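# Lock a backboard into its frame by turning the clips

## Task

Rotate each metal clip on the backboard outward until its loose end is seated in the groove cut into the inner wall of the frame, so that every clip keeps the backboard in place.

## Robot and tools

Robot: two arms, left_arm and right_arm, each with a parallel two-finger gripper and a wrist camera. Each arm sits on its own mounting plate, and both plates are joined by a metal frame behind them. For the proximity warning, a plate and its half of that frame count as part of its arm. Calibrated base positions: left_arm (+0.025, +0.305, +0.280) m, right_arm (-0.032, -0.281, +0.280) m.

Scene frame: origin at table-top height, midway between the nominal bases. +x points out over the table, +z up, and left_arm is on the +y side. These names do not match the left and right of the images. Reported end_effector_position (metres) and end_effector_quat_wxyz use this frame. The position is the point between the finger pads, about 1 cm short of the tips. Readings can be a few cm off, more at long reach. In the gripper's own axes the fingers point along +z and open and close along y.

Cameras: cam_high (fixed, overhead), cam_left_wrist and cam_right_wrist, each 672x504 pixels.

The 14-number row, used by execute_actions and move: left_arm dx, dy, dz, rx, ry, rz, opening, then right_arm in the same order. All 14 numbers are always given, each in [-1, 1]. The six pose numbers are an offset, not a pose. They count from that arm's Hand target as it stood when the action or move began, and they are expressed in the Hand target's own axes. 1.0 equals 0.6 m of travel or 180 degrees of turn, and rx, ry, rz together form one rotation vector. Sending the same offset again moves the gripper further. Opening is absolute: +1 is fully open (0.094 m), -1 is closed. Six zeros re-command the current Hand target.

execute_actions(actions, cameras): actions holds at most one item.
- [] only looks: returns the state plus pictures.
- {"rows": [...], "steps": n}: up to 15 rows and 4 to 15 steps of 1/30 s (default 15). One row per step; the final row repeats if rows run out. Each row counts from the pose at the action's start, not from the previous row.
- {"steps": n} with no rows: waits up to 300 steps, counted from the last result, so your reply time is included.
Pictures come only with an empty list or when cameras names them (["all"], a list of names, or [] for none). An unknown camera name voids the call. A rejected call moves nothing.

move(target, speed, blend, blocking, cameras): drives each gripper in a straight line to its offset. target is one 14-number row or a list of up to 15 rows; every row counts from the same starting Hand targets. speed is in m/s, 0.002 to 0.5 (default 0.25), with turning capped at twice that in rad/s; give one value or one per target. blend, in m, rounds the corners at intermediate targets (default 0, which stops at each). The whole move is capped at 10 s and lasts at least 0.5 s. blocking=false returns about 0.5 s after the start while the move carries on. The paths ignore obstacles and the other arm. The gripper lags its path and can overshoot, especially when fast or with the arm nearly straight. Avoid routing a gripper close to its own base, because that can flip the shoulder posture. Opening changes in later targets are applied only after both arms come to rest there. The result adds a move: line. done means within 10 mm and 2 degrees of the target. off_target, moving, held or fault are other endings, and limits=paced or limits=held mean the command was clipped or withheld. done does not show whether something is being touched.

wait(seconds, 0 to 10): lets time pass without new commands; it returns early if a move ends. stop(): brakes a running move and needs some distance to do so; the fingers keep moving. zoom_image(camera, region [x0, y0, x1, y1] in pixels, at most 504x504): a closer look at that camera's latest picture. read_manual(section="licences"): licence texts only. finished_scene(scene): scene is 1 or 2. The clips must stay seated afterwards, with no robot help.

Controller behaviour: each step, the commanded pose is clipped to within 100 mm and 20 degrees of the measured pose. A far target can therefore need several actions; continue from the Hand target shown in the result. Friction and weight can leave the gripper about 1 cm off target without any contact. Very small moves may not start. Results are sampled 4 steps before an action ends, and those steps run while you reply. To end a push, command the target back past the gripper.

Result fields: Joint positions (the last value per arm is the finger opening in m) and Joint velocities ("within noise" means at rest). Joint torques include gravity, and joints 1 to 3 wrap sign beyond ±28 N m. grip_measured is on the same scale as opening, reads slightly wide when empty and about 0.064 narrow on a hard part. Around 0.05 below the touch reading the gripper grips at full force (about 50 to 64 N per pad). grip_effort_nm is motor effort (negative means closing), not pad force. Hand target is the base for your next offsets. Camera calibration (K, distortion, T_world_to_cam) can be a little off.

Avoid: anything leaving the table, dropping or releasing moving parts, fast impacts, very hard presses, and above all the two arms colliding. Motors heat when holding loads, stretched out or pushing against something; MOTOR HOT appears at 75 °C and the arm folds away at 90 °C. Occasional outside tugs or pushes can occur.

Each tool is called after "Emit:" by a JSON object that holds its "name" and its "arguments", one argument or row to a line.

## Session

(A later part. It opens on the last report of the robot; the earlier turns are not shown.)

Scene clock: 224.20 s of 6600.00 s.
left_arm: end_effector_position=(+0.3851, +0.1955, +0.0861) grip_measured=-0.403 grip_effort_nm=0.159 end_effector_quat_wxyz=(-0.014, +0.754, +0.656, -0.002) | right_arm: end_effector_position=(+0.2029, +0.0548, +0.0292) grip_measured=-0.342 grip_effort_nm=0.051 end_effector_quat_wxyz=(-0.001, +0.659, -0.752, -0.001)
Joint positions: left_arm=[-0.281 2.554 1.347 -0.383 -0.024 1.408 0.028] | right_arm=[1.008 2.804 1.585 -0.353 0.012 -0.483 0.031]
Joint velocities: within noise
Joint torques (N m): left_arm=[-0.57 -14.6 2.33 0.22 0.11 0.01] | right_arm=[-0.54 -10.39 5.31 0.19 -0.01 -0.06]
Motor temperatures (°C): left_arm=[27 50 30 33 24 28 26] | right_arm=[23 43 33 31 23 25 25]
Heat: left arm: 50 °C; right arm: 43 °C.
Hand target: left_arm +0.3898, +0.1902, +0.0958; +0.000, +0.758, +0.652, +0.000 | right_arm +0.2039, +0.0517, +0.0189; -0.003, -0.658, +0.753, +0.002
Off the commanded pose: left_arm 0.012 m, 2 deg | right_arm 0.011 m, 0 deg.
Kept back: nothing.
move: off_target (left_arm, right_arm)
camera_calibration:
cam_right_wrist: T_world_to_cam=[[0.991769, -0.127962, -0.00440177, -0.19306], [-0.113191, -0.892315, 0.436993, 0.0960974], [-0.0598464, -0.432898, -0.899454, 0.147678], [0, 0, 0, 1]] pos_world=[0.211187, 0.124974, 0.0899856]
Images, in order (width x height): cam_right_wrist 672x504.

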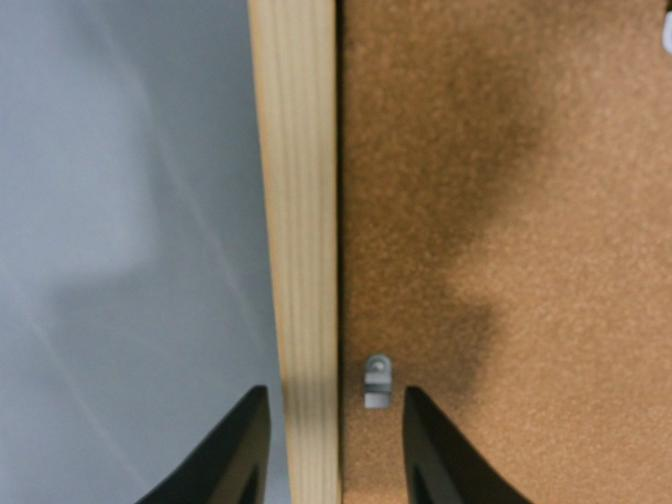

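Emit:
{"name": "move", "arguments": {
  "target": [0,0,0,0,0,0,-0.4,0,0.0,0.012,0,0,0,-0.34],
  "speed": 0.04,
  "cameras": ["cam_right_wrist"]
}}

Scene clock: 225.17 s of 6600.00 s.
left_arm: end_effector_position=(+0.3851, +0.1955, +0.0861) grip_measured=-0.403 grip_effort_nm=0.159 end_effector_quat_wxyz=(-0.014, +0.754, +0.656, -0.002) | right_arm: end_effector_position=(+0.2031, +0.0552, +0.0231) grip_measured=-0.342 grip_effort_nm=0.046 end_effector_quat_wxyz=(-0.001, +0.659, -0.752, -0.001)
Joint positions: left_arm=[-0.281 2.554 1.347 -0.383 -0.024 1.408 0.028] | right_arm=[1.008 2.825 1.598 -0.345 0.012 -0.483 0.031]
Joint velocities: within noise
Joint torques (N m): left_arm=[-0.57 -14.63 2.32 0.22 0.11 0.02] | right_arm=[-0.58 -10.25 5.6 0.2 -0.02 -0.06]
Motor temperatures (°C): left_arm=[27 51 30 33 24 28 26] | right_arm=[23 43 33 31 23 25 25]
Heat: left arm: 51 °C; right arm: 43 °C.
Hand target: left_arm +0.3898, +0.1902, +0.0958; +0.000, +0.758, +0.652, +0.000 | right_arm +0.2039, +0.0518, +0.0117; -0.003, -0.658, +0.753, +0.002
Off the commanded pose: left_arm 0.012 m, 2 deg | right_arm 0.012 m, 1 deg.
Kept back: nothing.
move: off_target (left_arm, right_arm)
camera_calibration:
cam_right_wrist: T_world_to_cam=[[0.99177, -0.12797, -0.00404434, -0.193228], [-0.113392, -0.892585, 0.436387, 0.0992416], [-0.0594543, -0.432337, -0.89975, 0.142217], [0, 0, 0, 1]] pos_world=[0.211346, 0.12534, 0.0838706]
Images, in order (width x height): cam_right_wrist 672x504.

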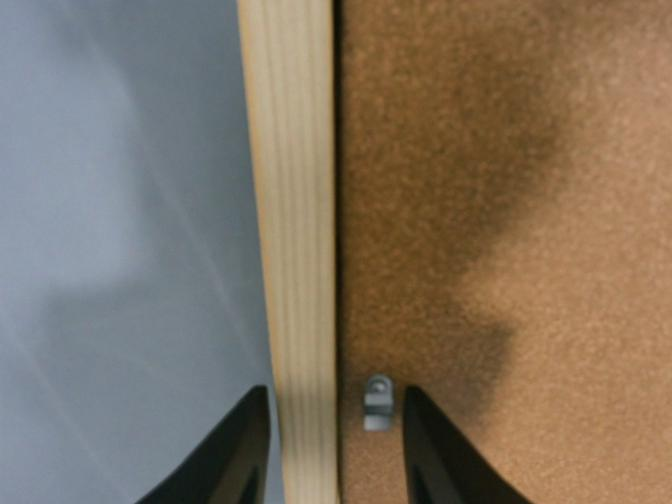

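Emit:
{"name": "move", "arguments": {
  "target": [0,0,0,0,0,0,-0.4,0.008,0.001,-0.008,0,0,0,-0.34],
  "speed": 0.04,
  "cameras": ["cam_right_wrist"]
}}

Scene clock: 226.13 s of 6600.00 s.
left_arm: end_effector_position=(+0.3851, +0.1955, +0.0861) grip_measured=-0.403 grip_effort_nm=0.159 end_effector_quat_wxyz=(-0.014, +0.754, +0.656, -0.002) | right_arm: end_effector_position=(+0.2048, +0.0544, +0.0225) grip_measured=-0.342 grip_effort_nm=0.046 end_effector_quat_wxyz=(-0.003, +0.658, -0.753, -0.002)
Joint positions: left_arm=[-0.281 2.554 1.347 -0.383 -0.024 1.408 0.028] | right_arm=[1.004 2.825 1.594 -0.336 0.012 -0.487 0.031]
Joint velocities: within noise
Joint torques (N m): left_arm=[-0.54 -14.63 2.33 0.23 0.11 0.02] | right_arm=[-0.5 -12.16 2.95 0.18 0 -0.09]
Motor temperatures (°C): left_arm=[27 51 30 33 24 28 26] | right_arm=[23 43 33 31 23 25 25]
Heat: left arm: 51 °C; right arm: 43 °C.
Hand target: left_arm +0.3898, +0.1902, +0.0958; +0.000, +0.758, +0.652, +0.000 | right_arm +0.2026, +0.0471, +0.0165; -0.003, -0.658, +0.753, +0.002
Off the commanded pose: left_arm 0.012 m, 2 deg | right_arm 0.010 m, 1 deg.
Kept back: nothing.
move: off_target (left_arm)
camera_calibration:
cam_right_wrist: T_world_to_cam=[[0.991672, -0.12878, -0.00173572, -0.195029], [-0.115368, -0.894226, 0.432492, 0.0995677], [-0.0572484, -0.42869, -0.901636, 0.140821], [0, 0, 0, 1]] pos_world=[0.212953, 0.124289, 0.0835689]
Images, in order (width x height): cam_right_wrist 672x504.

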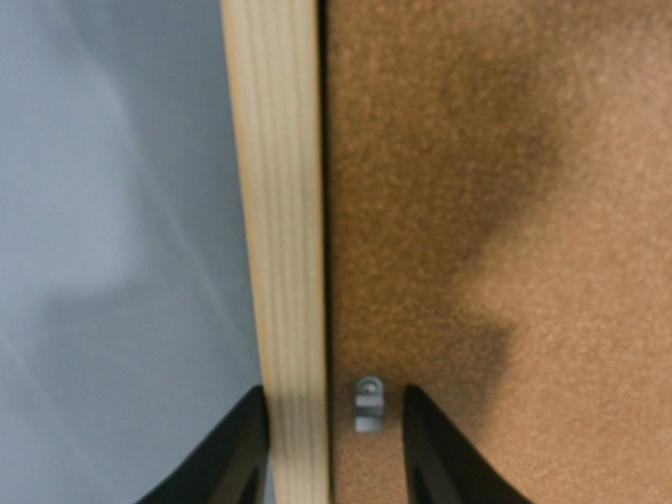

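Emit:
{"name": "move", "arguments": {
  "target": [0,0,0,0,0,0,-0.4,0.005,0.003,-0.004,0,0,0,-0.34],
  "speed": 0.04,
  "cameras": ["cam_right_wrist"]
}}

Scene clock: 227.07 s of 6600.00 s.
left_arm: end_effector_position=(+0.3851, +0.1955, +0.0861) grip_measured=-0.403 grip_effort_nm=0.159 end_effector_quat_wxyz=(-0.014, +0.754, +0.656, -0.002) | right_arm: end_effector_position=(+0.2035, +0.0526, +0.0210) grip_measured=-0.342 grip_effort_nm=0.046 end_effector_quat_wxyz=(-0.006, +0.658, -0.753, -0.002)
Joint positions: left_arm=[-0.281 2.554 1.347 -0.383 -0.024 1.408 0.028] | right_arm=[1.004 2.823 1.577 -0.317 0.012 -0.488 0.031]
Joint velocities: within noise
Joint torques (N m): left_arm=[-0.54 -14.61 2.33 0.23 0.11 0.02] | right_arm=[-0.42 -13.18 2.02 0.13 0 -0.09]
Motor temperatures (°C): left_arm=[27 51 30 33 24 28 26] | right_arm=[23 43 33 31 23 25 25]
Heat: left arm: 51 °C; right arm: 43 °C.
Hand target: left_arm +0.3898, +0.1902, +0.0958; +0.000, +0.758, +0.652, +0.000 | right_arm +0.2005, +0.0444, +0.0189; -0.003, -0.658, +0.753, +0.002
Off the commanded pose: left_arm 0.012 m, 2 deg | right_arm 0.009 m, 1 deg.
Kept back: nothing.
move: off_target (left_arm)
camera_calibration:
cam_right_wrist: T_world_to_cam=[[0.991715, -0.128454, 0.00024824, -0.193999], [-0.116129, -0.895734, 0.429156, 0.098689], [-0.0549046, -0.425629, -0.90323, 0.138027], [0, 0, 0, 1]] pos_world=[0.211431, 0.122227, 0.0823649]
Images, in order (width x height): cam_right_wrist 672x504.

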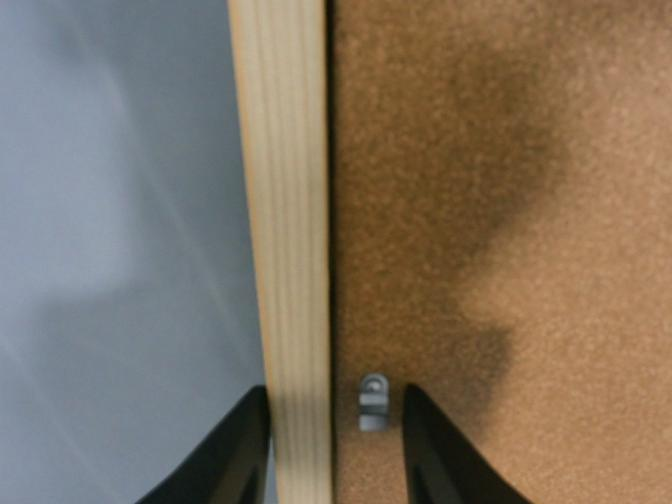

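Emit:
{"name": "move", "arguments": {
  "target": [0,0,0,0,0,0,-0.4,0.005,0.001,-0.007,0,0,0,-0.34],
  "speed": 0.04,
  "cameras": ["cam_right_wrist"]
}}

Scene clock: 228.00 s of 6600.00 s.
left_arm: end_effector_position=(+0.3851, +0.1955, +0.0861) grip_measured=-0.403 grip_effort_nm=0.159 end_effector_quat_wxyz=(-0.014, +0.754, +0.656, -0.002) | right_arm: end_effector_position=(+0.2008, +0.0489, +0.0213) grip_measured=-0.342 grip_effort_nm=0.046 end_effector_quat_wxyz=(-0.005, +0.659, -0.752, -0.002)
Joint positions: left_arm=[-0.281 2.554 1.347 -0.383 -0.024 1.408 0.028] | right_arm=[1.004 2.813 1.551 -0.301 0.012 -0.49 0.031]
Joint velocities: within noise
Joint torques (N m): left_arm=[-0.54 -14.61 2.32 0.23 0.11 0.02] | right_arm=[-0.54 -13.81 2.19 0.04 -0.03 -0.12]
Motor temperatures (°C): left_arm=[27 51 30 33 24 28 26] | right_arm=[23 44 33 31 23 25 25]
Heat: left arm: 51 °C; right arm: 44 °C.
Hand target: left_arm +0.3898, +0.1902, +0.0958; +0.000, +0.758, +0.652, +0.000 | right_arm +0.1996, +0.0416, +0.0233; -0.003, -0.658, +0.753, +0.002
Off the commanded pose: left_arm 0.012 m, 2 deg | right_arm 0.008 m, 1 deg.
Kept back: nothing.
move: off_target (left_arm)
camera_calibration:
cam_right_wrist: T_world_to_cam=[[0.992008, -0.126174, -0.0000879304, -0.192024], [-0.11389, -0.895727, 0.429771, 0.0944928], [-0.0543047, -0.426326, -0.902938, 0.136468], [0, 0, 0, 1]] pos_world=[0.208662, 0.118591, 0.0825954]
Images, in order (width x height): cam_right_wrist 672x504.

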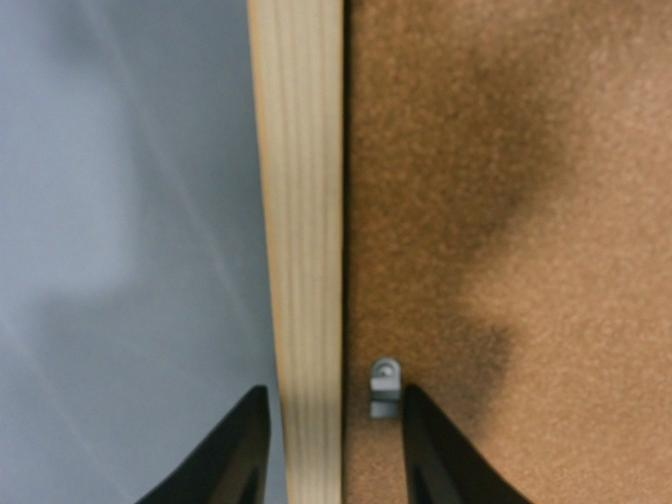

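Emit:
{"name": "move", "arguments": {
  "target": [0,0,0,0,0,0,-0.4,0.0,0.0,0,0,0,0,-0.5],
  "speed": 0.04,
  "cameras": ["cam_right_wrist"]
}}

Emit:
{"name": "move", "arguments": {
  "target": [0,0,0,0,0,0,-0.4,0.0,0.0,0,0,0,0,-0.58],
  "speed": 0.04,
  "cameras": ["cam_right_wrist"]
}}

Scene clock: 228.93 s of 6600.00 s.
left_arm: end_effector_position=(+0.3851, +0.1955, +0.0861) grip_measured=-0.403 grip_effort_nm=0.159 end_effector_quat_wxyz=(-0.014, +0.754, +0.656, -0.002) | right_arm: end_effector_position=(+0.2017, +0.0484, +0.0213) grip_measured=-0.497 grip_effort_nm=-0.178 end_effector_quat_wxyz=(-0.005, +0.659, -0.752, -0.002)
Joint positions: left_arm=[-0.281 2.554 1.347 -0.383 -0.024 1.408 0.028] | right_arm=[1.001 2.813 1.551 -0.301 0.012 -0.49 0.024]
Joint velocities: within noise
Joint torques (N m): left_arm=[-0.53 -14.63 2.35 0.22 0.11 0.01] | right_arm=[-0.39 -13.93 2.19 0.09 -0.01 -0.05]
Motor temperatures (°C): left_arm=[27 51 30 33 24 28 26] | right_arm=[23 44 33 31 23 25 25]
Heat: left arm: 51 °C; right arm: 44 °C.
Hand target: left_arm +0.3898, +0.1902, +0.0958; +0.000, +0.758, +0.652, +0.000 | right_arm +0.1997, +0.0416, +0.0233; -0.003, -0.658, +0.753, +0.002
Off the commanded pose: left_arm 0.012 m, 2 deg | right_arm 0.007 m, 1 deg.
Kept back: nothing.
move: off_target (left_arm)
camera_calibration:
cam_right_wrist: T_world_to_cam=[[0.991764, -0.128075, 0.0004112, -0.192809], [-0.115826, -0.895535, 0.429653, 0.0945298], [-0.0546596, -0.426162, -0.902994, 0.136356], [0, 0, 0, 1]] pos_world=[0.209623, 0.11807, 0.0825926]
Images, in order (width x height): cam_right_wrist 672x504.

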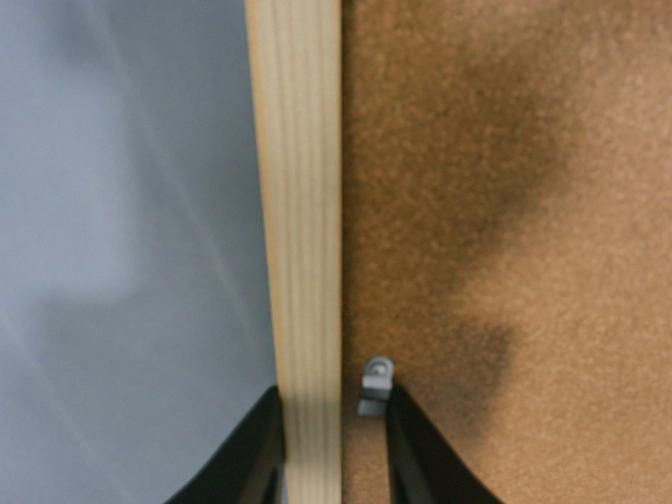

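Scene clock: 229.63 s of 6600.00 s.
left_arm: end_effector_position=(+0.3851, +0.1955, +0.0861) grip_measured=-0.403 grip_effort_nm=0.159 end_effector_quat_wxyz=(-0.014, +0.754, +0.656, -0.002) | right_arm: end_effector_position=(+0.2005, +0.0476, +0.0212) grip_measured=-0.577 grip_effort_nm=-0.168 end_effector_quat_wxyz=(-0.003, +0.659, -0.752, -0.003)
Joint positions: left_arm=[-0.281 2.554 1.347 -0.383 -0.024 1.408 0.028] | right_arm=[1.001 2.812 1.549 -0.303 0.009 -0.49 0.02]
Joint velocities: within noise
Joint torques (N m): left_arm=[-0.55 -14.6 2.35 0.23 0.11 0.02] | right_arm=[-0.4 -13.93 2.35 0.03 0.02 -0.06]
Motor temperatures (°C): left_arm=[27 51 30 33 24 28 26] | right_arm=[23 44 33 30 23 25 25]
Heat: left arm: 51 °C; right arm: 44 °C.
Hand target: left_arm +0.3898, +0.1902, +0.0958; +0.000, +0.758, +0.652, +0.000 | right_arm +0.1996, +0.0414, +0.0232; -0.003, -0.658, +0.753, +0.002
Off the commanded pose: left_arm 0.012 m, 2 deg | right_arm 0.006 m, 1 deg.
Kept back: nothing.
move: off_target (left_arm)
camera_calibration:
cam_right_wrist: T_world_to_cam=[[0.991766, -0.127999, -0.00408484, -0.191617], [-0.11373, -0.894977, 0.431373, 0.0932882], [-0.058871, -0.427356, -0.902165, 0.136754], [0, 0, 0, 1]] pos_world=[0.208699, 0.117407, 0.0823496]
Images, in order (width x height): cam_right_wrist 672x504.

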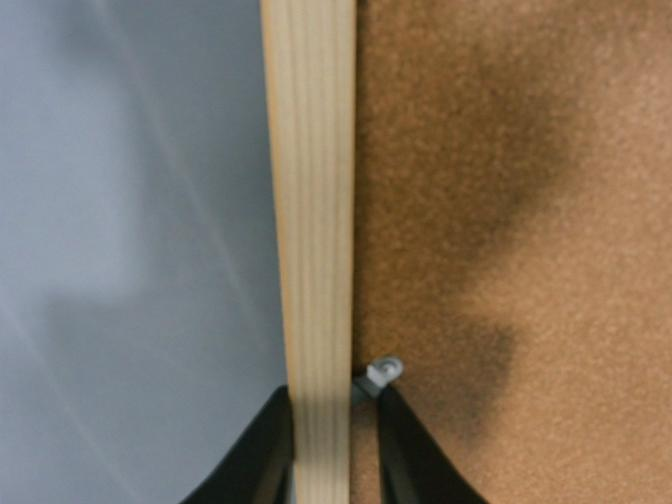

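Emit:
{"name": "move", "arguments": {
  "target": [0,0,0,0,0,0,-0.4,0.0,0.0,0,0,0,0,-0.63],
  "speed": 0.04,
  "cameras": ["cam_right_wrist"]
}}

Emit:
{"name": "zoom_image", "arguments": {
  "camera": "cam_right_wrist",
  "region": [260, 300, 460, 450]
}}

Scene clock: 232.30 s of 6600.00 s.
left_arm: end_effector_position=(+0.3851, +0.1955, +0.0861) grip_measured=-0.403 grip_effort_nm=0.154 end_effector_quat_wxyz=(-0.014, +0.754, +0.656, -0.002) | right_arm: end_effector_position=(+0.2000, +0.0477, +0.0212) grip_measured=-0.627 grip_effort_nm=-0.212 end_effector_quat_wxyz=(-0.003, +0.659, -0.752, -0.004)
Joint positions: left_arm=[-0.281 2.554 1.347 -0.383 -0.024 1.408 0.028] | right_arm=[1.001 2.812 1.549 -0.304 0.007 -0.49 0.018]
Joint velocities: within noise
Joint torques (N m): left_arm=[-0.57 -14.61 2.32 0.22 0.11 0.02] | right_arm=[-0.53 -13.96 2.24 0.06 0.01 -0.05]
Motor temperatures (°C): left_arm=[27 51 29 33 24 28 26] | right_arm=[23 45 33 30 23 25 25]
Heat: left arm: 51 °C; right arm: 45 °C.
Hand target: left_arm +0.3897, +0.1902, +0.0958; +0.000, +0.758, +0.652, +0.000 | right_arm +0.1997, +0.0415, +0.0232; -0.003, -0.658, +0.753, +0.002
Off the commanded pose: left_arm 0.012 m, 2 deg | right_arm 0.007 m, 1 deg.
Kept back: nothing.
move: off_target (left_arm)
camera_calibration:
cam_right_wrist: T_world_to_cam=[[0.991757, -0.127969, -0.00646139, -0.191117], [-0.112713, -0.895288, 0.430993, 0.093132], [-0.0609384, -0.426712, -0.902332, 0.137151], [0, 0, 0, 1]] pos_world=[0.208396, 0.117447, 0.0823815]
Images, in order (width x height): cam_right_wrist 672x504.

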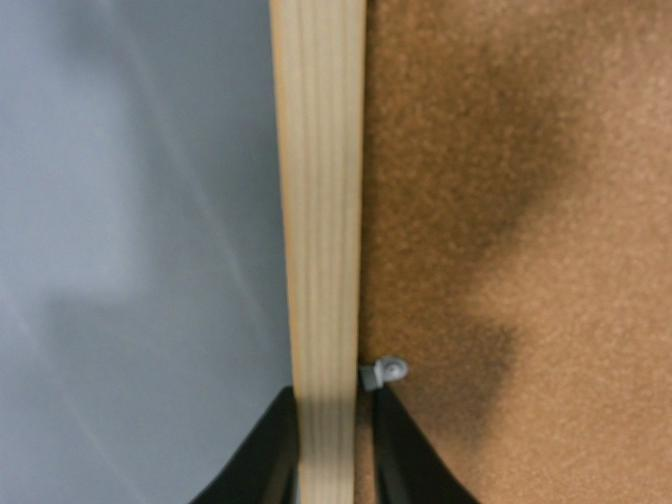

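Scaled by 2.520 from the camera's 672x504 image, which has a finer 960x720 frame.

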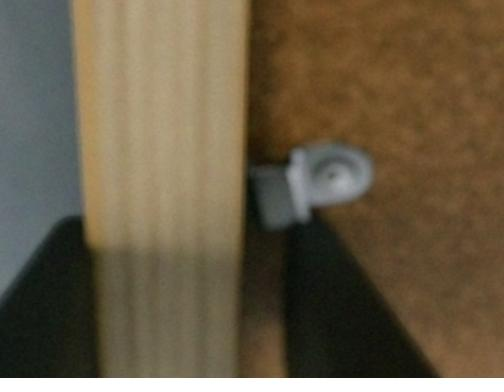

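Emit:
{"name": "move", "arguments": {
  "target": [0,0,0,0,0,0,-0.4,0.0,0.0,0,0,0,0,-0.655],
  "speed": 0.04,
  "cameras": ["cam_right_wrist"]
}}

Emit:
{"name": "zoom_image", "arguments": {
  "camera": "cam_right_wrist",
  "region": [260, 300, 460, 450]
}}

Scene clock: 233.23 s of 6600.00 s.
left_arm: end_effector_position=(+0.3851, +0.1955, +0.0861) grip_measured=-0.403 grip_effort_nm=0.159 end_effector_quat_wxyz=(-0.014, +0.754, +0.656, -0.002) | right_arm: end_effector_position=(+0.1997, +0.0474, +0.0212) grip_measured=-0.653 grip_effort_nm=-0.159 end_effector_quat_wxyz=(-0.002, +0.659, -0.752, -0.004)
Joint positions: left_arm=[-0.281 2.554 1.347 -0.383 -0.024 1.408 0.028] | right_arm=[1.001 2.812 1.549 -0.306 0.006 -0.49 0.016]
Joint velocities: within noise
Joint torques (N m): left_arm=[-0.55 -14.61 2.3 0.22 0.11 0.02] | right_arm=[-0.54 -13.98 2.19 0.12 0.05 -0.06]
Motor temperatures (°C): left_arm=[27 52 29 33 24 28 26] | right_arm=[23 45 33 30 23 25 25]
Heat: left arm: 52 °C; right arm: 45 °C.
Hand target: left_arm +0.3897, +0.1902, +0.0958; +0.000, +0.758, +0.652, +0.000 | right_arm +0.1997, +0.0414, +0.0232; -0.003, -0.658, +0.753, +0.002
Off the commanded pose: left_arm 0.012 m, 2 deg | right_arm 0.006 m, 1 deg.
Kept back: nothing.
move: off_target (left_arm)
camera_calibration:
cam_right_wrist: T_world_to_cam=[[0.991748, -0.127947, -0.008038, -0.190738], [-0.111939, -0.894815, 0.432176, 0.0926132], [-0.0624882, -0.42771, -0.901754, 0.13734], [0, 0, 0, 1]] pos_world=[0.208113, 0.117209, 0.0822885]
Images, in order (width x height): cam_right_wrist 672x504.

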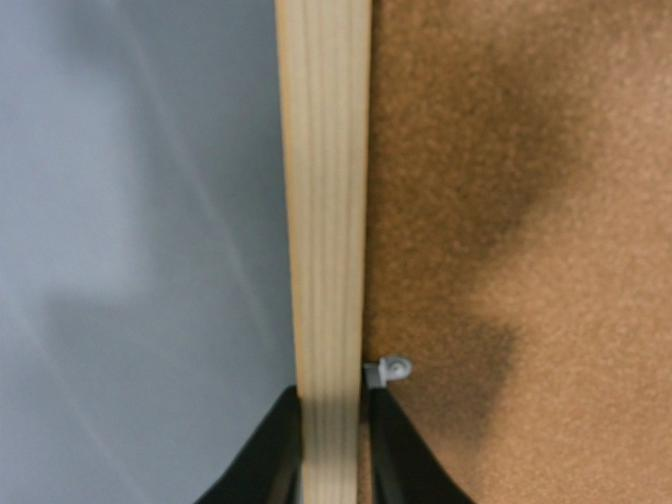

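Scaled by 2.520 from the camera's 672x504 image, which has a finer 960x720 frame.

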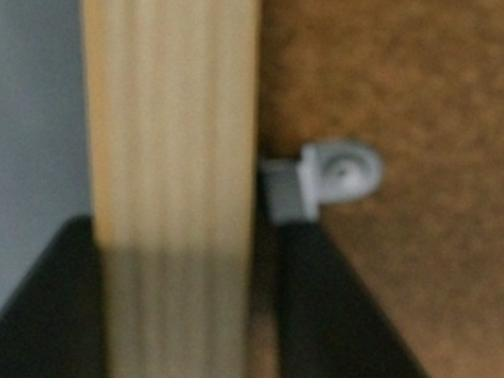

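Emit:
{"name": "move", "arguments": {
  "target": [
    [0,0,0,0,0,0,-0.4,0.0,0.0,0,0,0,0,-0.38],
    [0,0,0,0,0,0,-0.4,0.0,0.0,-0.12,0,0,0,-0.38],
    [0,0,0,0,0,0,-0.4,0.02,0.0,-0.2,0,0,0,-0.38]
  ],
  "speed": 0.1,
  "cameras": ["cam_right_wrist"]
}}

Emit:
{"name": "zoom_image", "arguments": {
  "camera": "cam_right_wrist",
  "region": [160, 200, 460, 425]
}}

Scene clock: 235.90 s of 6600.00 s.
left_arm: end_effector_position=(+0.3851, +0.1955, +0.0861) grip_measured=-0.403 grip_effort_nm=0.159 end_effector_quat_wxyz=(-0.014, +0.754, +0.656, -0.002) | right_arm: end_effector_position=(+0.2001, +0.0362, +0.1389) grip_measured=-0.382 grip_effort_nm=0.061 end_effector_quat_wxyz=(-0.002, +0.658, -0.753, -0.005)
Joint positions: left_arm=[-0.281 2.554 1.347 -0.383 -0.024 1.408 0.028] | right_arm=[0.987 2.431 1.371 -0.507 0.005 -0.501 0.029]
Joint velocities: within noise
Joint torques (N m): left_arm=[-0.55 -14.61 2.33 0.23 0.11 0.02] | right_arm=[-0.27 -13.42 3.21 -0.04 0.03 -0.07]
Motor temperatures (°C): left_arm=[27 52 29 32 24 28 26] | right_arm=[23 46 33 30 23 25 25]
Heat: left arm: 52 °C; right arm: 46 °C.
Hand target: left_arm +0.3897, +0.1902, +0.0958; +0.000, +0.758, +0.652, +0.000 | right_arm +0.1988, +0.0296, +0.1432; -0.003, -0.658, +0.753, +0.002
Off the commanded pose: left_arm 0.012 m, 2 deg | right_arm 0.008 m, 1 deg.
Kept back: nothing.
move: off_target (left_arm)
camera_calibration:
cam_right_wrist: T_world_to_cam=[[0.991406, -0.130604, -0.00749155, -0.191569], [-0.114681, -0.895233, 0.430587, 0.0325245], [-0.0629431, -0.426028, -0.902518, 0.238904], [0, 0, 0, 1]] pos_world=[0.20869, 0.105877, 0.200175]
Images, in order (width x height): cam_right_wrist 672x504.

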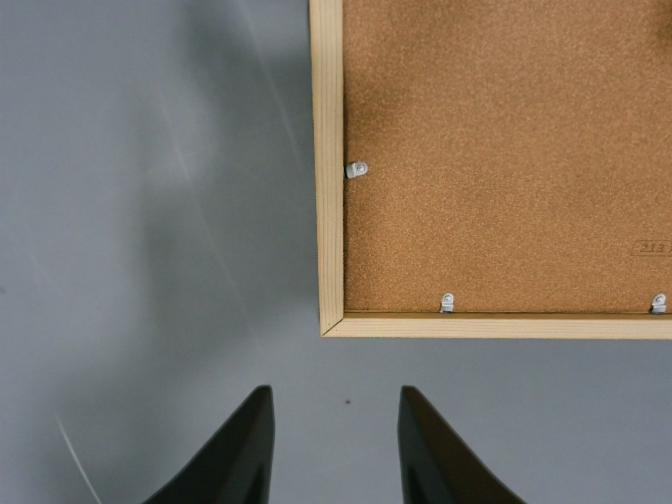

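Scaled by 1.680 from the camera's 672x504 image, which has a finer 960x720 frame.

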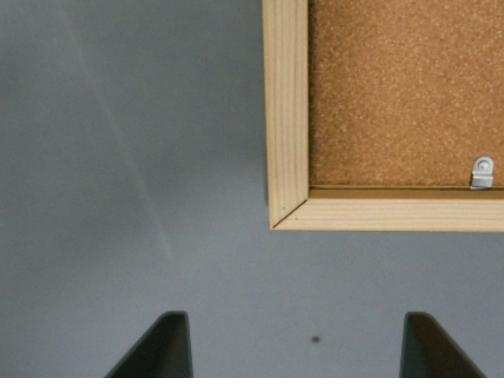

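Emit:
{"name": "zoom_image", "arguments": {
  "camera": "cam_right_wrist",
  "region": [310, 130, 410, 205]
}}

Emit:
{"name": "zoom_image", "arguments": {
  "camera": "cam_right_wrist",
  "region": [400, 270, 500, 345]
}}

Emit:
{"name": "zoom_image", "arguments": {
  "camera": "cam_right_wrist",
  "region": [572, 265, 672, 340]
}}

Scaled by 5.040 from the camera's 672x504 image, which has a finer 960x720 frame.

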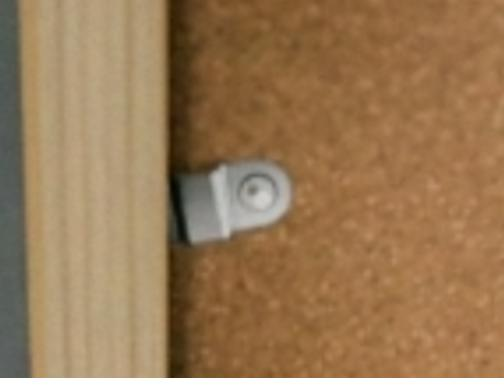

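Scaled by 5.040 from the camera's 672x504 image, which has a finer 960x720 frame.

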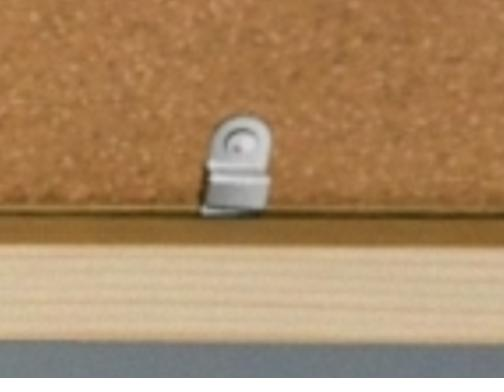

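Scaled by 5.040 from the camera's 672x504 image, which has a finer 960x720 frame.

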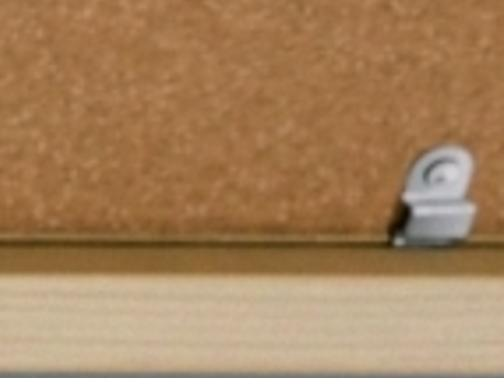

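Emit:
{"name": "move", "arguments": {
  "target": [-0.02,0.05,-0.15,0,0,0,-0.4,0.35,0.0,-0.05,0,0,0,-0.38],
  "speed": 0.2
}}

Scene clock: 238.03 s of 6600.00 s.
left_arm: end_effector_position=(+0.4102, +0.1809, +0.1719) grip_measured=-0.403 grip_effort_nm=0.159 end_effector_quat_wxyz=(-0.014, +0.759, +0.651, -0.002) | right_arm: end_effector_position=(+0.1700, -0.1784, +0.1711) grip_measured=-0.382 grip_effort_nm=0.056 end_effector_quat_wxyz=(+0.011, +0.657, -0.754, -0.002)
Joint positions: left_arm=[-0.3 2.389 1.482 -0.684 -0.024 1.402 0.028] | right_arm=[0.525 1.943 0.61 -0.257 0.015 -0.961 0.029]
Joint velocities: within noise
Joint torques (N m): left_arm=[-0.65 -14.35 5.86 0 0.12 -0.11] | right_arm=[-0.23 -8.36 2.32 0.12 -0.04 -0.1]
Motor temperatures (°C): left_arm=[27 51 30 32 24 28 26] | right_arm=[23 46 33 30 23 25 25]
Heat: left arm: 51 °C; right arm: 46 °C.
Hand target: left_arm +0.4176, +0.1739, +0.1858; +0.000, +0.758, +0.652, +0.000 | right_arm +0.1708, -0.1785, +0.1735; -0.003, -0.658, +0.753, +0.002
Off the commanded pose: left_arm 0.017 m, 2 deg | right_arm 0.003 m, 1 deg.
Kept back: nothing.
move: off_target (left_arm)
camera_calibration:
cam_left_wrist: T_world_to_cam=[[-0.988564, 0.147616, 0.0308262, 0.37438], [0.1466, 0.892821, 0.425886, -0.252251], [0.0353454, 0.425534, -0.904252, 0.147506], [0, 0, 0, 1]] pos_world=[0.401865, 0.107181, 0.229272]
cam_right_wrist: T_world_to_cam=[[0.990828, -0.133495, -0.0209527, -0.187604], [-0.109722, -0.885305, 0.451881, -0.179555], [-0.0788733, -0.445437, -0.891832, 0.17202], [0, 0, 0, 1]] pos_world=[0.17975, -0.107381, 0.230619]

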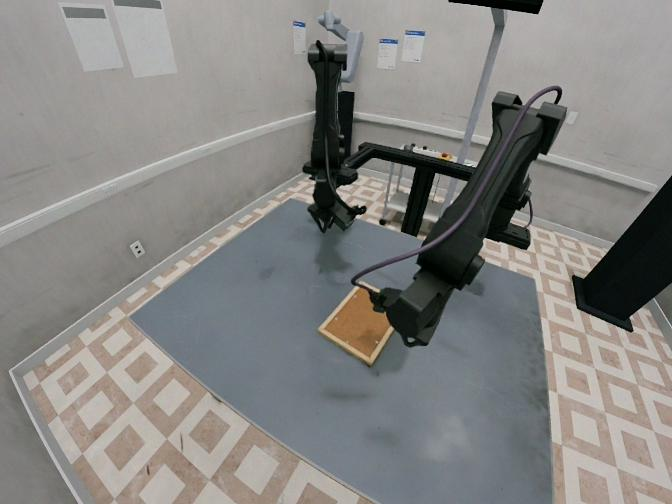

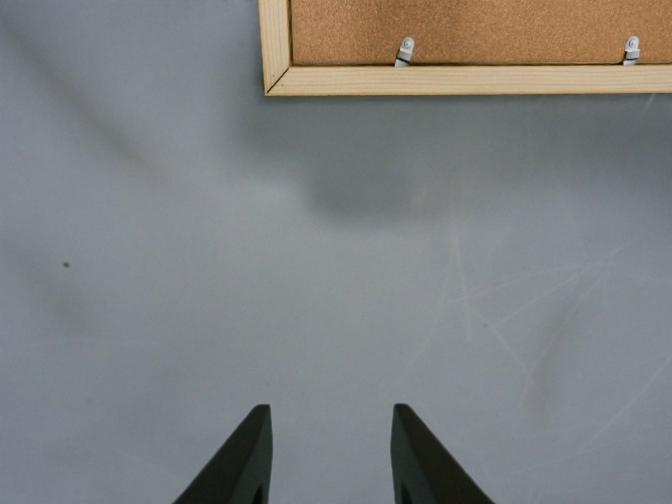

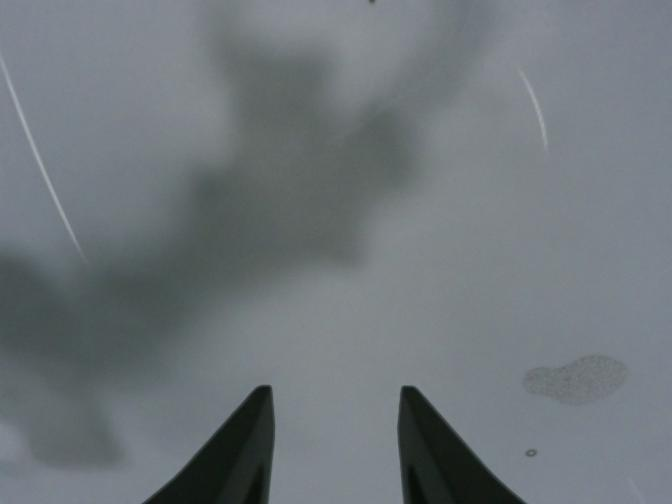

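Emit:
{"name": "move", "arguments": {
  "target": [-0.17,-0.05,-0.03,0,0,0,-0.4,0.0,0.0,0,0,0,0,-0.38],
  "speed": 0.2,
  "cameras": ["cam_left_wrist"]
}}

Emit:
{"name": "zoom_image", "arguments": {
  "camera": "cam_left_wrist",
  "region": [120, 60, 620, 435]
}}

Scene clock: 239.40 s of 6600.00 s.
left_arm: end_effector_position=(+0.3630, +0.0830, +0.1882) grip_measured=-0.403 grip_effort_nm=0.164 end_effector_quat_wxyz=(-0.017, +0.762, +0.647, -0.002) | right_arm: end_effector_position=(+0.1702, -0.1782, +0.1710) grip_measured=-0.382 grip_effort_nm=0.061 end_effector_quat_wxyz=(+0.010, +0.658, -0.753, -0.002)
Joint positions: left_arm=[-0.568 2.36 1.5 -0.741 -0.019 1.146 0.028] | right_arm=[0.525 1.943 0.61 -0.256 0.015 -0.963 0.029]
Joint velocities: within noise
Joint torques (N m): left_arm=[0.09 -14.43 6.34 0.03 0.05 -0.12] | right_arm=[-0.36 -8.25 2.25 0.15 -0.02 -0.09]
Motor temperatures (°C): left_arm=[27 51 30 32 24 28 26] | right_arm=[23 45 33 30 23 25 25]
Heat: left arm: 51 °C; right arm: 45 °C.
Hand target: left_arm +0.3726, +0.0775, +0.2038; +0.000, +0.758, +0.652, +0.000 | right_arm +0.1707, -0.1785, +0.1735; -0.003, -0.658, +0.753, +0.002
Off the commanded pose: left_arm 0.019 m, 2 deg | right_arm 0.003 m, 1 deg.
Kept back: nothing.
move: off_target (left_arm)
camera_calibration:
cam_left_wrist: T_world_to_cam=[[-0.986608, 0.159264, 0.0351989, 0.339187], [0.158871, 0.889477, 0.428475, -0.169523], [0.0369318, 0.428329, -0.902868, 0.204599], [0, 0, 0, 1]] pos_world=[0.354021, 0.00913121, 0.245423]
Images, in order (width x height): cam_left_wrist 672x504.

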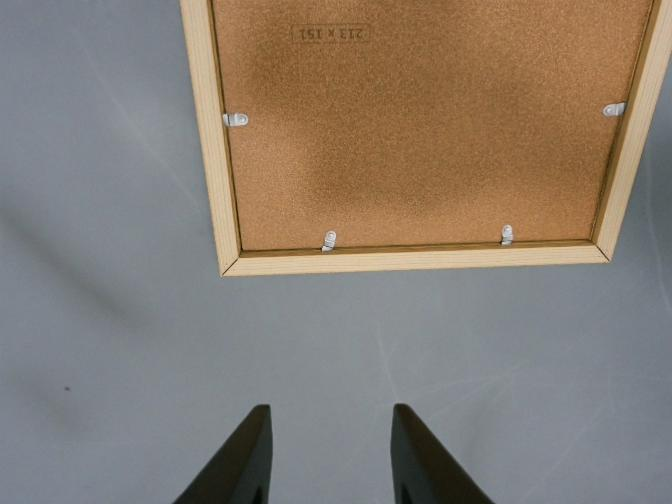

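Scaled by 1.008 from the camera's 672x504 image, which has a finer 960x720 frame.

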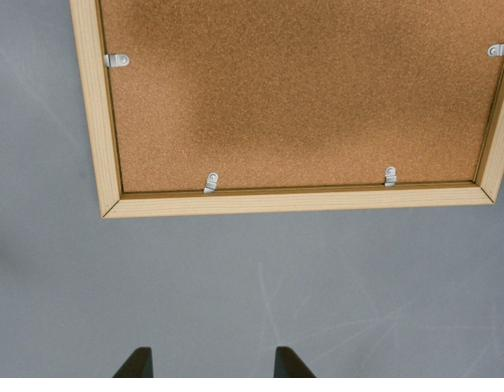

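Emit:
{"name": "zoom_image", "arguments": {
  "camera": "cam_left_wrist",
  "region": [280, 205, 380, 280]
}}

Emit:
{"name": "zoom_image", "arguments": {
  "camera": "cam_left_wrist",
  "region": [460, 200, 560, 275]
}}

Emit:
{"name": "zoom_image", "arguments": {
  "camera": "cam_left_wrist",
  "region": [190, 82, 290, 157]
}}

Emit:
{"name": "zoom_image", "arguments": {
  "camera": "cam_left_wrist",
  "region": [570, 72, 670, 147]
}}

Scaled by 5.040 from the camera's 672x504 image, which has a finer 960x720 frame.

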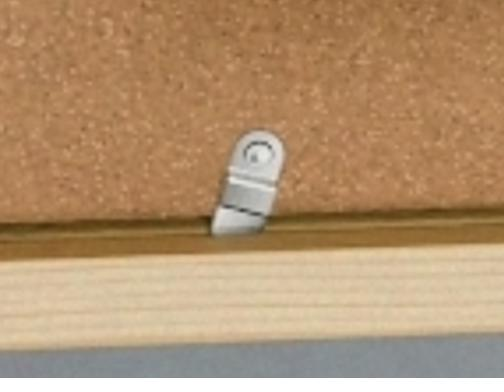

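Scaled by 5.040 from the camera's 672x504 image, which has a finer 960x720 frame.

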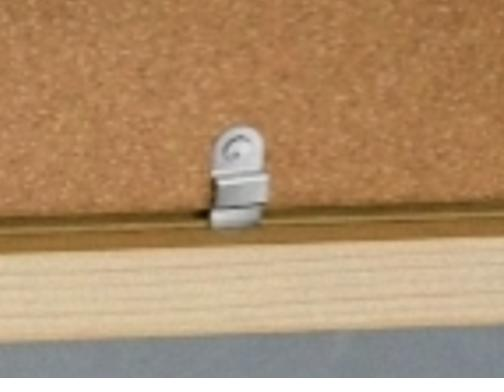

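Scaled by 5.040 from the camera's 672x504 image, which has a finer 960x720 frame.

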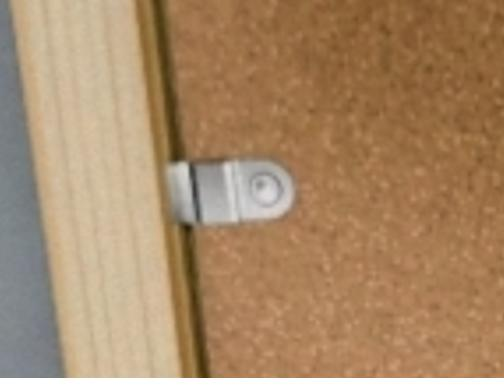

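Scaled by 5.040 from the camera's 672x504 image, which has a finer 960x720 frame.

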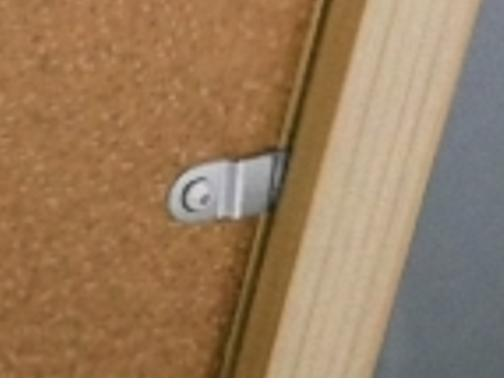

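Emit:
{"name": "move", "arguments": {
  "target": [0.033,-0.0067,0.2,0,0,0,-0.6,0.0,0.0,0,0,0,0,-0.38],
  "speed": 0.15,
  "cameras": ["cam_left_wrist"]
}}

Scene clock: 243.23 s of 6600.00 s.
left_arm: end_effector_position=(+0.3713, +0.0969, +0.0880) grip_measured=-0.597 grip_effort_nm=-0.115 end_effector_quat_wxyz=(-0.001, +0.757, +0.653, +0.002) | right_arm: end_effector_position=(+0.1703, -0.1782, +0.1710) grip_measured=-0.382 grip_effort_nm=0.051 end_effector_quat_wxyz=(+0.010, +0.658, -0.753, -0.002)
Joint positions: left_arm=[-0.524 2.601 1.468 -0.436 -0.019 1.174 0.019] | right_arm=[0.525 1.943 0.61 -0.255 0.015 -0.964 0.029]
Joint velocities: within noise
Joint torques (N m): left_arm=[0.14 -11.3 3.59 0.3 0.04 0.03] | right_arm=[-0.28 -8.25 2.21 0.12 -0.01 -0.04]
Motor temperatures (°C): left_arm=[27 50 30 32 24 27 26] | right_arm=[23 44 32 30 23 25 25]
Heat: left arm: 50 °C; right arm: 44 °C.
Hand target: left_arm +0.3717, +0.0976, +0.0839; +0.000, +0.758, +0.652, +0.000 | right_arm +0.1707, -0.1785, +0.1735; -0.003, -0.658, +0.753, +0.002
Off the commanded pose: left_arm 0.004 m, 0 deg | right_arm 0.002 m, 1 deg.
Kept back: nothing.
move: done
camera_calibration:
cam_left_wrist: T_world_to_cam=[[-0.989653, 0.143358, 0.00598494, 0.353947], [0.132786, 0.899272, 0.416747, -0.130537], [0.0543618, 0.41323, -0.909003, 0.103306], [0, 0, 0, 1]] pos_world=[0.362002, 0.0239577, 0.146188]
Images, in order (width x height): cam_left_wrist 672x504.

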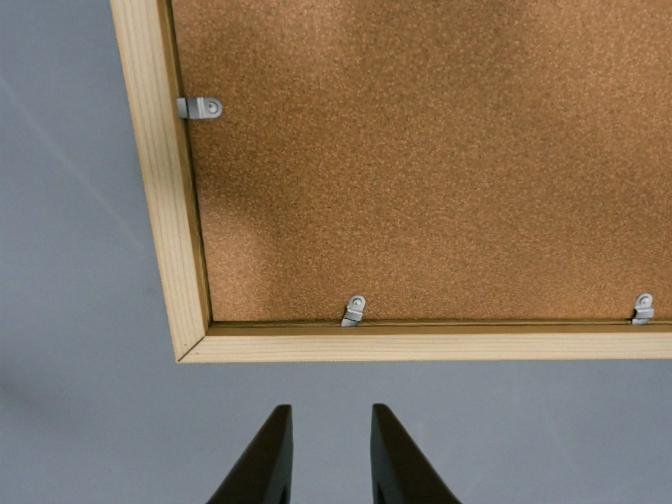

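Emit:
{"name": "move", "arguments": {
  "target": [0.0085,-0.0145,0.085,0,0,0,-0.6,0.0,0.0,0,0,0,0,-0.38],
  "speed": 0.1,
  "cameras": ["cam_left_wrist"]
}}

Scene clock: 244.50 s of 6600.00 s.
left_arm: end_effector_position=(+0.3592, +0.1055, +0.0359) grip_measured=-0.597 grip_effort_nm=-0.110 end_effector_quat_wxyz=(-0.007, +0.757, +0.653, +0.001) | right_arm: end_effector_position=(+0.1703, -0.1782, +0.1710) grip_measured=-0.382 grip_effort_nm=0.051 end_effector_quat_wxyz=(+0.010, +0.658, -0.753, -0.002)
Joint positions: left_arm=[-0.52 2.738 1.468 -0.309 -0.019 1.179 0.019] | right_arm=[0.525 1.943 0.61 -0.255 0.015 -0.964 0.029]
Joint velocities: within noise
Joint torques (N m): left_arm=[0.24 -11.06 4 0.27 0.04 0.02] | right_arm=[-0.2 -8.25 2.24 0.14 0 -0.11]
Motor temperatures (°C): left_arm=[27 49 30 32 24 27 26] | right_arm=[23 44 32 30 23 25 25]
Heat: left arm: 49 °C; right arm: 44 °C.
Hand target: left_arm +0.3639, +0.1041, +0.0328; +0.000, +0.758, +0.652, +0.000 | right_arm +0.1707, -0.1785, +0.1735; -0.003, -0.658, +0.753, +0.002
Off the commanded pose: left_arm 0.006 m, 1 deg | right_arm 0.002 m, 1 deg.
Kept back: nothing.
move: done
camera_calibration:
cam_left_wrist: T_world_to_cam=[[-0.989415, 0.144196, 0.0162736, 0.340468], [0.137609, 0.896748, 0.420603, -0.116591], [0.046056, 0.418391, -0.907099, 0.0554736], [0, 0, 0, 1]] pos_world=[0.350353, 0.032249, 0.093818]
Images, in order (width x height): cam_left_wrist 672x504.

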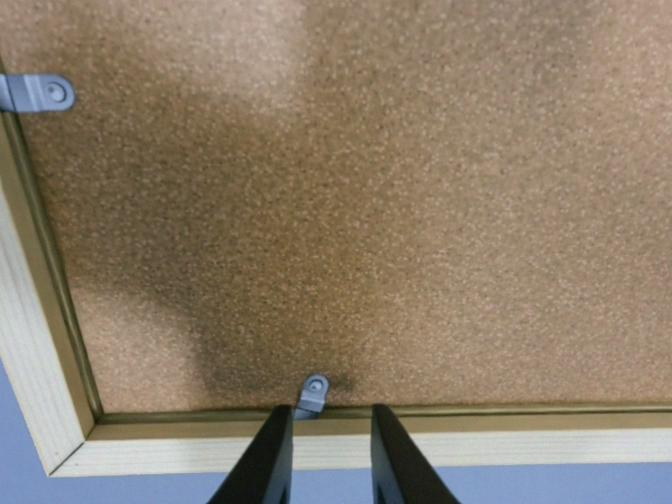

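Emit:
{"name": "move", "arguments": {
  "target": [
    [-0.0048,0.0078,0.003,0,0,0,-0.6,0.0,0.0,0,0,0,0,-0.38],
    [-0.0048,0.0078,0.015,0,0,0,-0.6,0.0,0.0,0,0,0,0,-0.38]
  ],
  "speed": 0.06,
  "cameras": ["cam_left_wrist"]
}}

Scene clock: 246.00 s of 6600.00 s.
left_arm: end_effector_position=(+0.3652, +0.1018, +0.0279) grip_measured=-0.597 grip_effort_nm=-0.110 end_effector_quat_wxyz=(-0.003, +0.757, +0.653, +0.002) | right_arm: end_effector_position=(+0.1703, -0.1782, +0.1710) grip_measured=-0.382 grip_effort_nm=0.051 end_effector_quat_wxyz=(+0.010, +0.658, -0.753, -0.002)
Joint positions: left_arm=[-0.52 2.775 1.511 -0.307 -0.019 1.179 0.019] | right_arm=[0.525 1.943 0.61 -0.255 0.015 -0.964 0.029]
Joint velocities: within noise
Joint torques (N m): left_arm=[0.06 -10.86 4.4 0.22 0.05 0] | right_arm=[-0.35 -8.27 2.36 0.11 0.01 -0.06]
Motor temperatures (°C): left_arm=[27 49 30 32 24 27 26] | right_arm=[23 44 32 30 23 25 25]
Heat: left arm: 49 °C; right arm: 44 °C.
Hand target: left_arm +0.3682, +0.1005, +0.0238; +0.000, +0.758, +0.652, +0.000 | right_arm +0.1707, -0.1785, +0.1735; -0.003, -0.658, +0.753, +0.002
Off the commanded pose: left_arm 0.005 m, 0 deg | right_arm 0.002 m, 1 deg.
Kept back: nothing.
move: done
camera_calibration:
cam_left_wrist: T_world_to_cam=[[-0.989466, 0.144516, 0.00853089, 0.347271], [0.134834, 0.898519, 0.417712, -0.109782], [0.0527006, 0.414462, -0.90854, 0.0474627], [0, 0, 0, 1]] pos_world=[0.355914, 0.0287835, 0.0860163]
Images, in order (width x height): cam_left_wrist 672x504.

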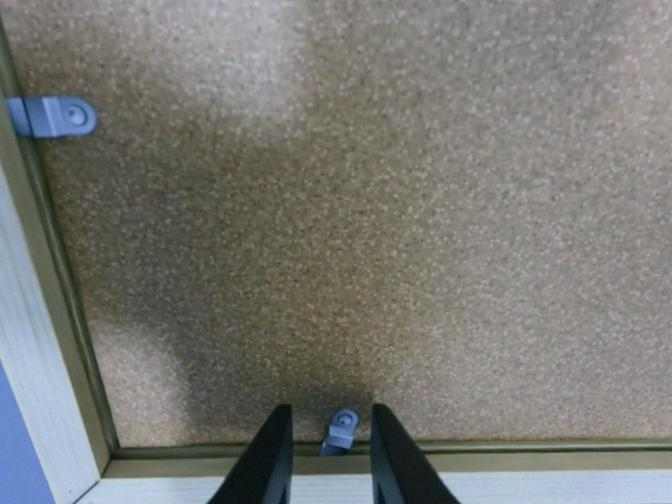

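Emit:
{"name": "move", "arguments": {
  "target": [
    [-0.006,-0.005,-0.006,0,0,0,-0.6,0.0,0.0,0,0,0,0,-0.38],
    [-0.006,-0.004,0.007,0,0,0,-0.6,0.0,0.0,0,0,0,0,-0.38]
  ],
  "speed": 0.06,
  "cameras": ["cam_left_wrist"]
}}

Scene clock: 247.03 s of 6600.00 s.
left_arm: end_effector_position=(+0.3635, +0.1028, +0.0244) grip_measured=-0.597 grip_effort_nm=-0.110 end_effector_quat_wxyz=(-0.005, +0.758, +0.653, +0.001) | right_arm: end_effector_position=(+0.1703, -0.1782, +0.1710) grip_measured=-0.382 grip_effort_nm=0.051 end_effector_quat_wxyz=(+0.010, +0.658, -0.753, -0.002)
Joint positions: left_arm=[-0.52 2.785 1.514 -0.306 -0.019 1.179 0.019] | right_arm=[0.525 1.943 0.61 -0.255 0.015 -0.964 0.029]
Joint velocities: within noise
Joint torques (N m): left_arm=[-0.76 -10.71 4.36 0.27 0.05 -0.09] | right_arm=[-0.43 -8.2 2.3 0.11 -0.03 -0.07]
Motor temperatures (°C): left_arm=[27 48 30 32 24 27 26] | right_arm=[23 44 32 30 23 25 25]
Heat: left arm: 48 °C; right arm: 44 °C.
Hand target: left_arm +0.3652, +0.0973, +0.0196; +0.000, +0.758, +0.652, +0.000 | right_arm +0.1707, -0.1785, +0.1735; -0.003, -0.658, +0.753, +0.002
Off the commanded pose: left_arm 0.008 m, 1 deg | right_arm 0.002 m, 1 deg.
Kept back: nothing.
move: done
camera_calibration:
cam_left_wrist: T_world_to_cam=[[-0.989405, 0.144556, 0.0134604, 0.345345], [0.136816, 0.897361, 0.419553, -0.109608], [0.0485702, 0.41695, -0.907631, 0.0452198], [0, 0, 0, 1]] pos_world=[0.354486, 0.0295818, 0.0823808]
Images, in order (width x height): cam_left_wrist 672x504.

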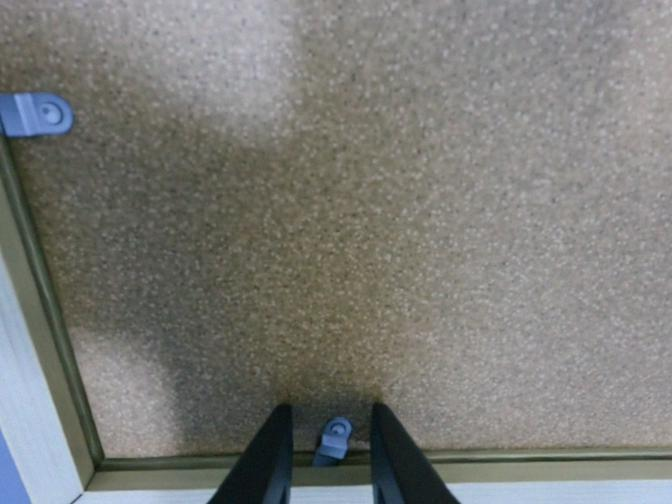

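Emit:
{"name": "move", "arguments": {
  "target": [0,0,0,0,0,0,-0.75,0.0,0.0,0,0,0,0,-0.38],
  "speed": 0.06,
  "cameras": ["cam_left_wrist"]
}}

Emit:
{"name": "zoom_image", "arguments": {
  "camera": "cam_left_wrist",
  "region": [240, 360, 420, 495]
}}

Scene clock: 247.97 s of 6600.00 s.
left_arm: end_effector_position=(+0.3636, +0.1027, +0.0244) grip_measured=-0.747 grip_effort_nm=-0.110 end_effector_quat_wxyz=(-0.005, +0.758, +0.653, +0.001) | right_arm: end_effector_position=(+0.1703, -0.1782, +0.1710) grip_measured=-0.382 grip_effort_nm=0.051 end_effector_quat_wxyz=(+0.010, +0.658, -0.753, -0.002)
Joint positions: left_arm=[-0.52 2.785 1.514 -0.305 -0.019 1.179 0.012] | right_arm=[0.525 1.943 0.61 -0.255 0.015 -0.964 0.029]
Joint velocities: within noise
Joint torques (N m): left_arm=[-0.76 -10.69 4.37 0.28 0.05 -0.09] | right_arm=[-0.35 -8.23 2.35 0.16 0.01 -0.06]
Motor temperatures (°C): left_arm=[27 48 30 32 24 27 26] | right_arm=[23 44 32 30 23 25 25]
Heat: left arm: 48 °C; right arm: 44 °C.
Hand target: left_arm +0.3652, +0.0973, +0.0196; +0.000, +0.758, +0.652, +0.000 | right_arm +0.1707, -0.1785, +0.1735; -0.003, -0.658, +0.753, +0.002
Off the commanded pose: left_arm 0.007 m, 1 deg | right_arm 0.002 m, 1 deg.
Kept back: nothing.
move: done
camera_calibration:
cam_left_wrist: T_world_to_cam=[[-0.98941, 0.144554, 0.0131083, 0.345444], [0.136674, 0.897444, 0.419422, -0.109529], [0.0488651, 0.416772, -0.907697, 0.045148], [0, 0, 0, 1]] pos_world=[0.354549, 0.0295444, 0.0823913]
Images, in order (width x height): cam_left_wrist 672x504.

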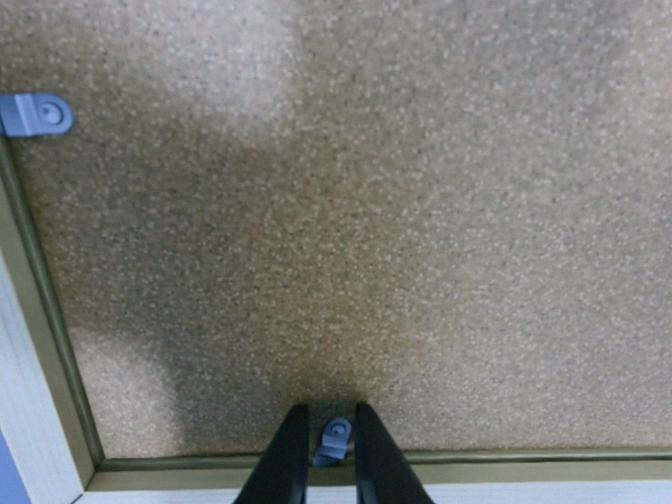

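Scaled by 2.800 from the camera's 672x504 image, which has a finer 960x720 frame.

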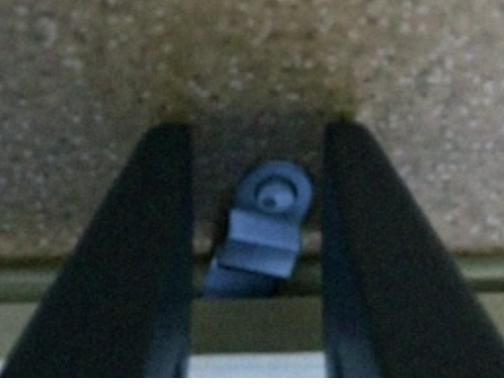

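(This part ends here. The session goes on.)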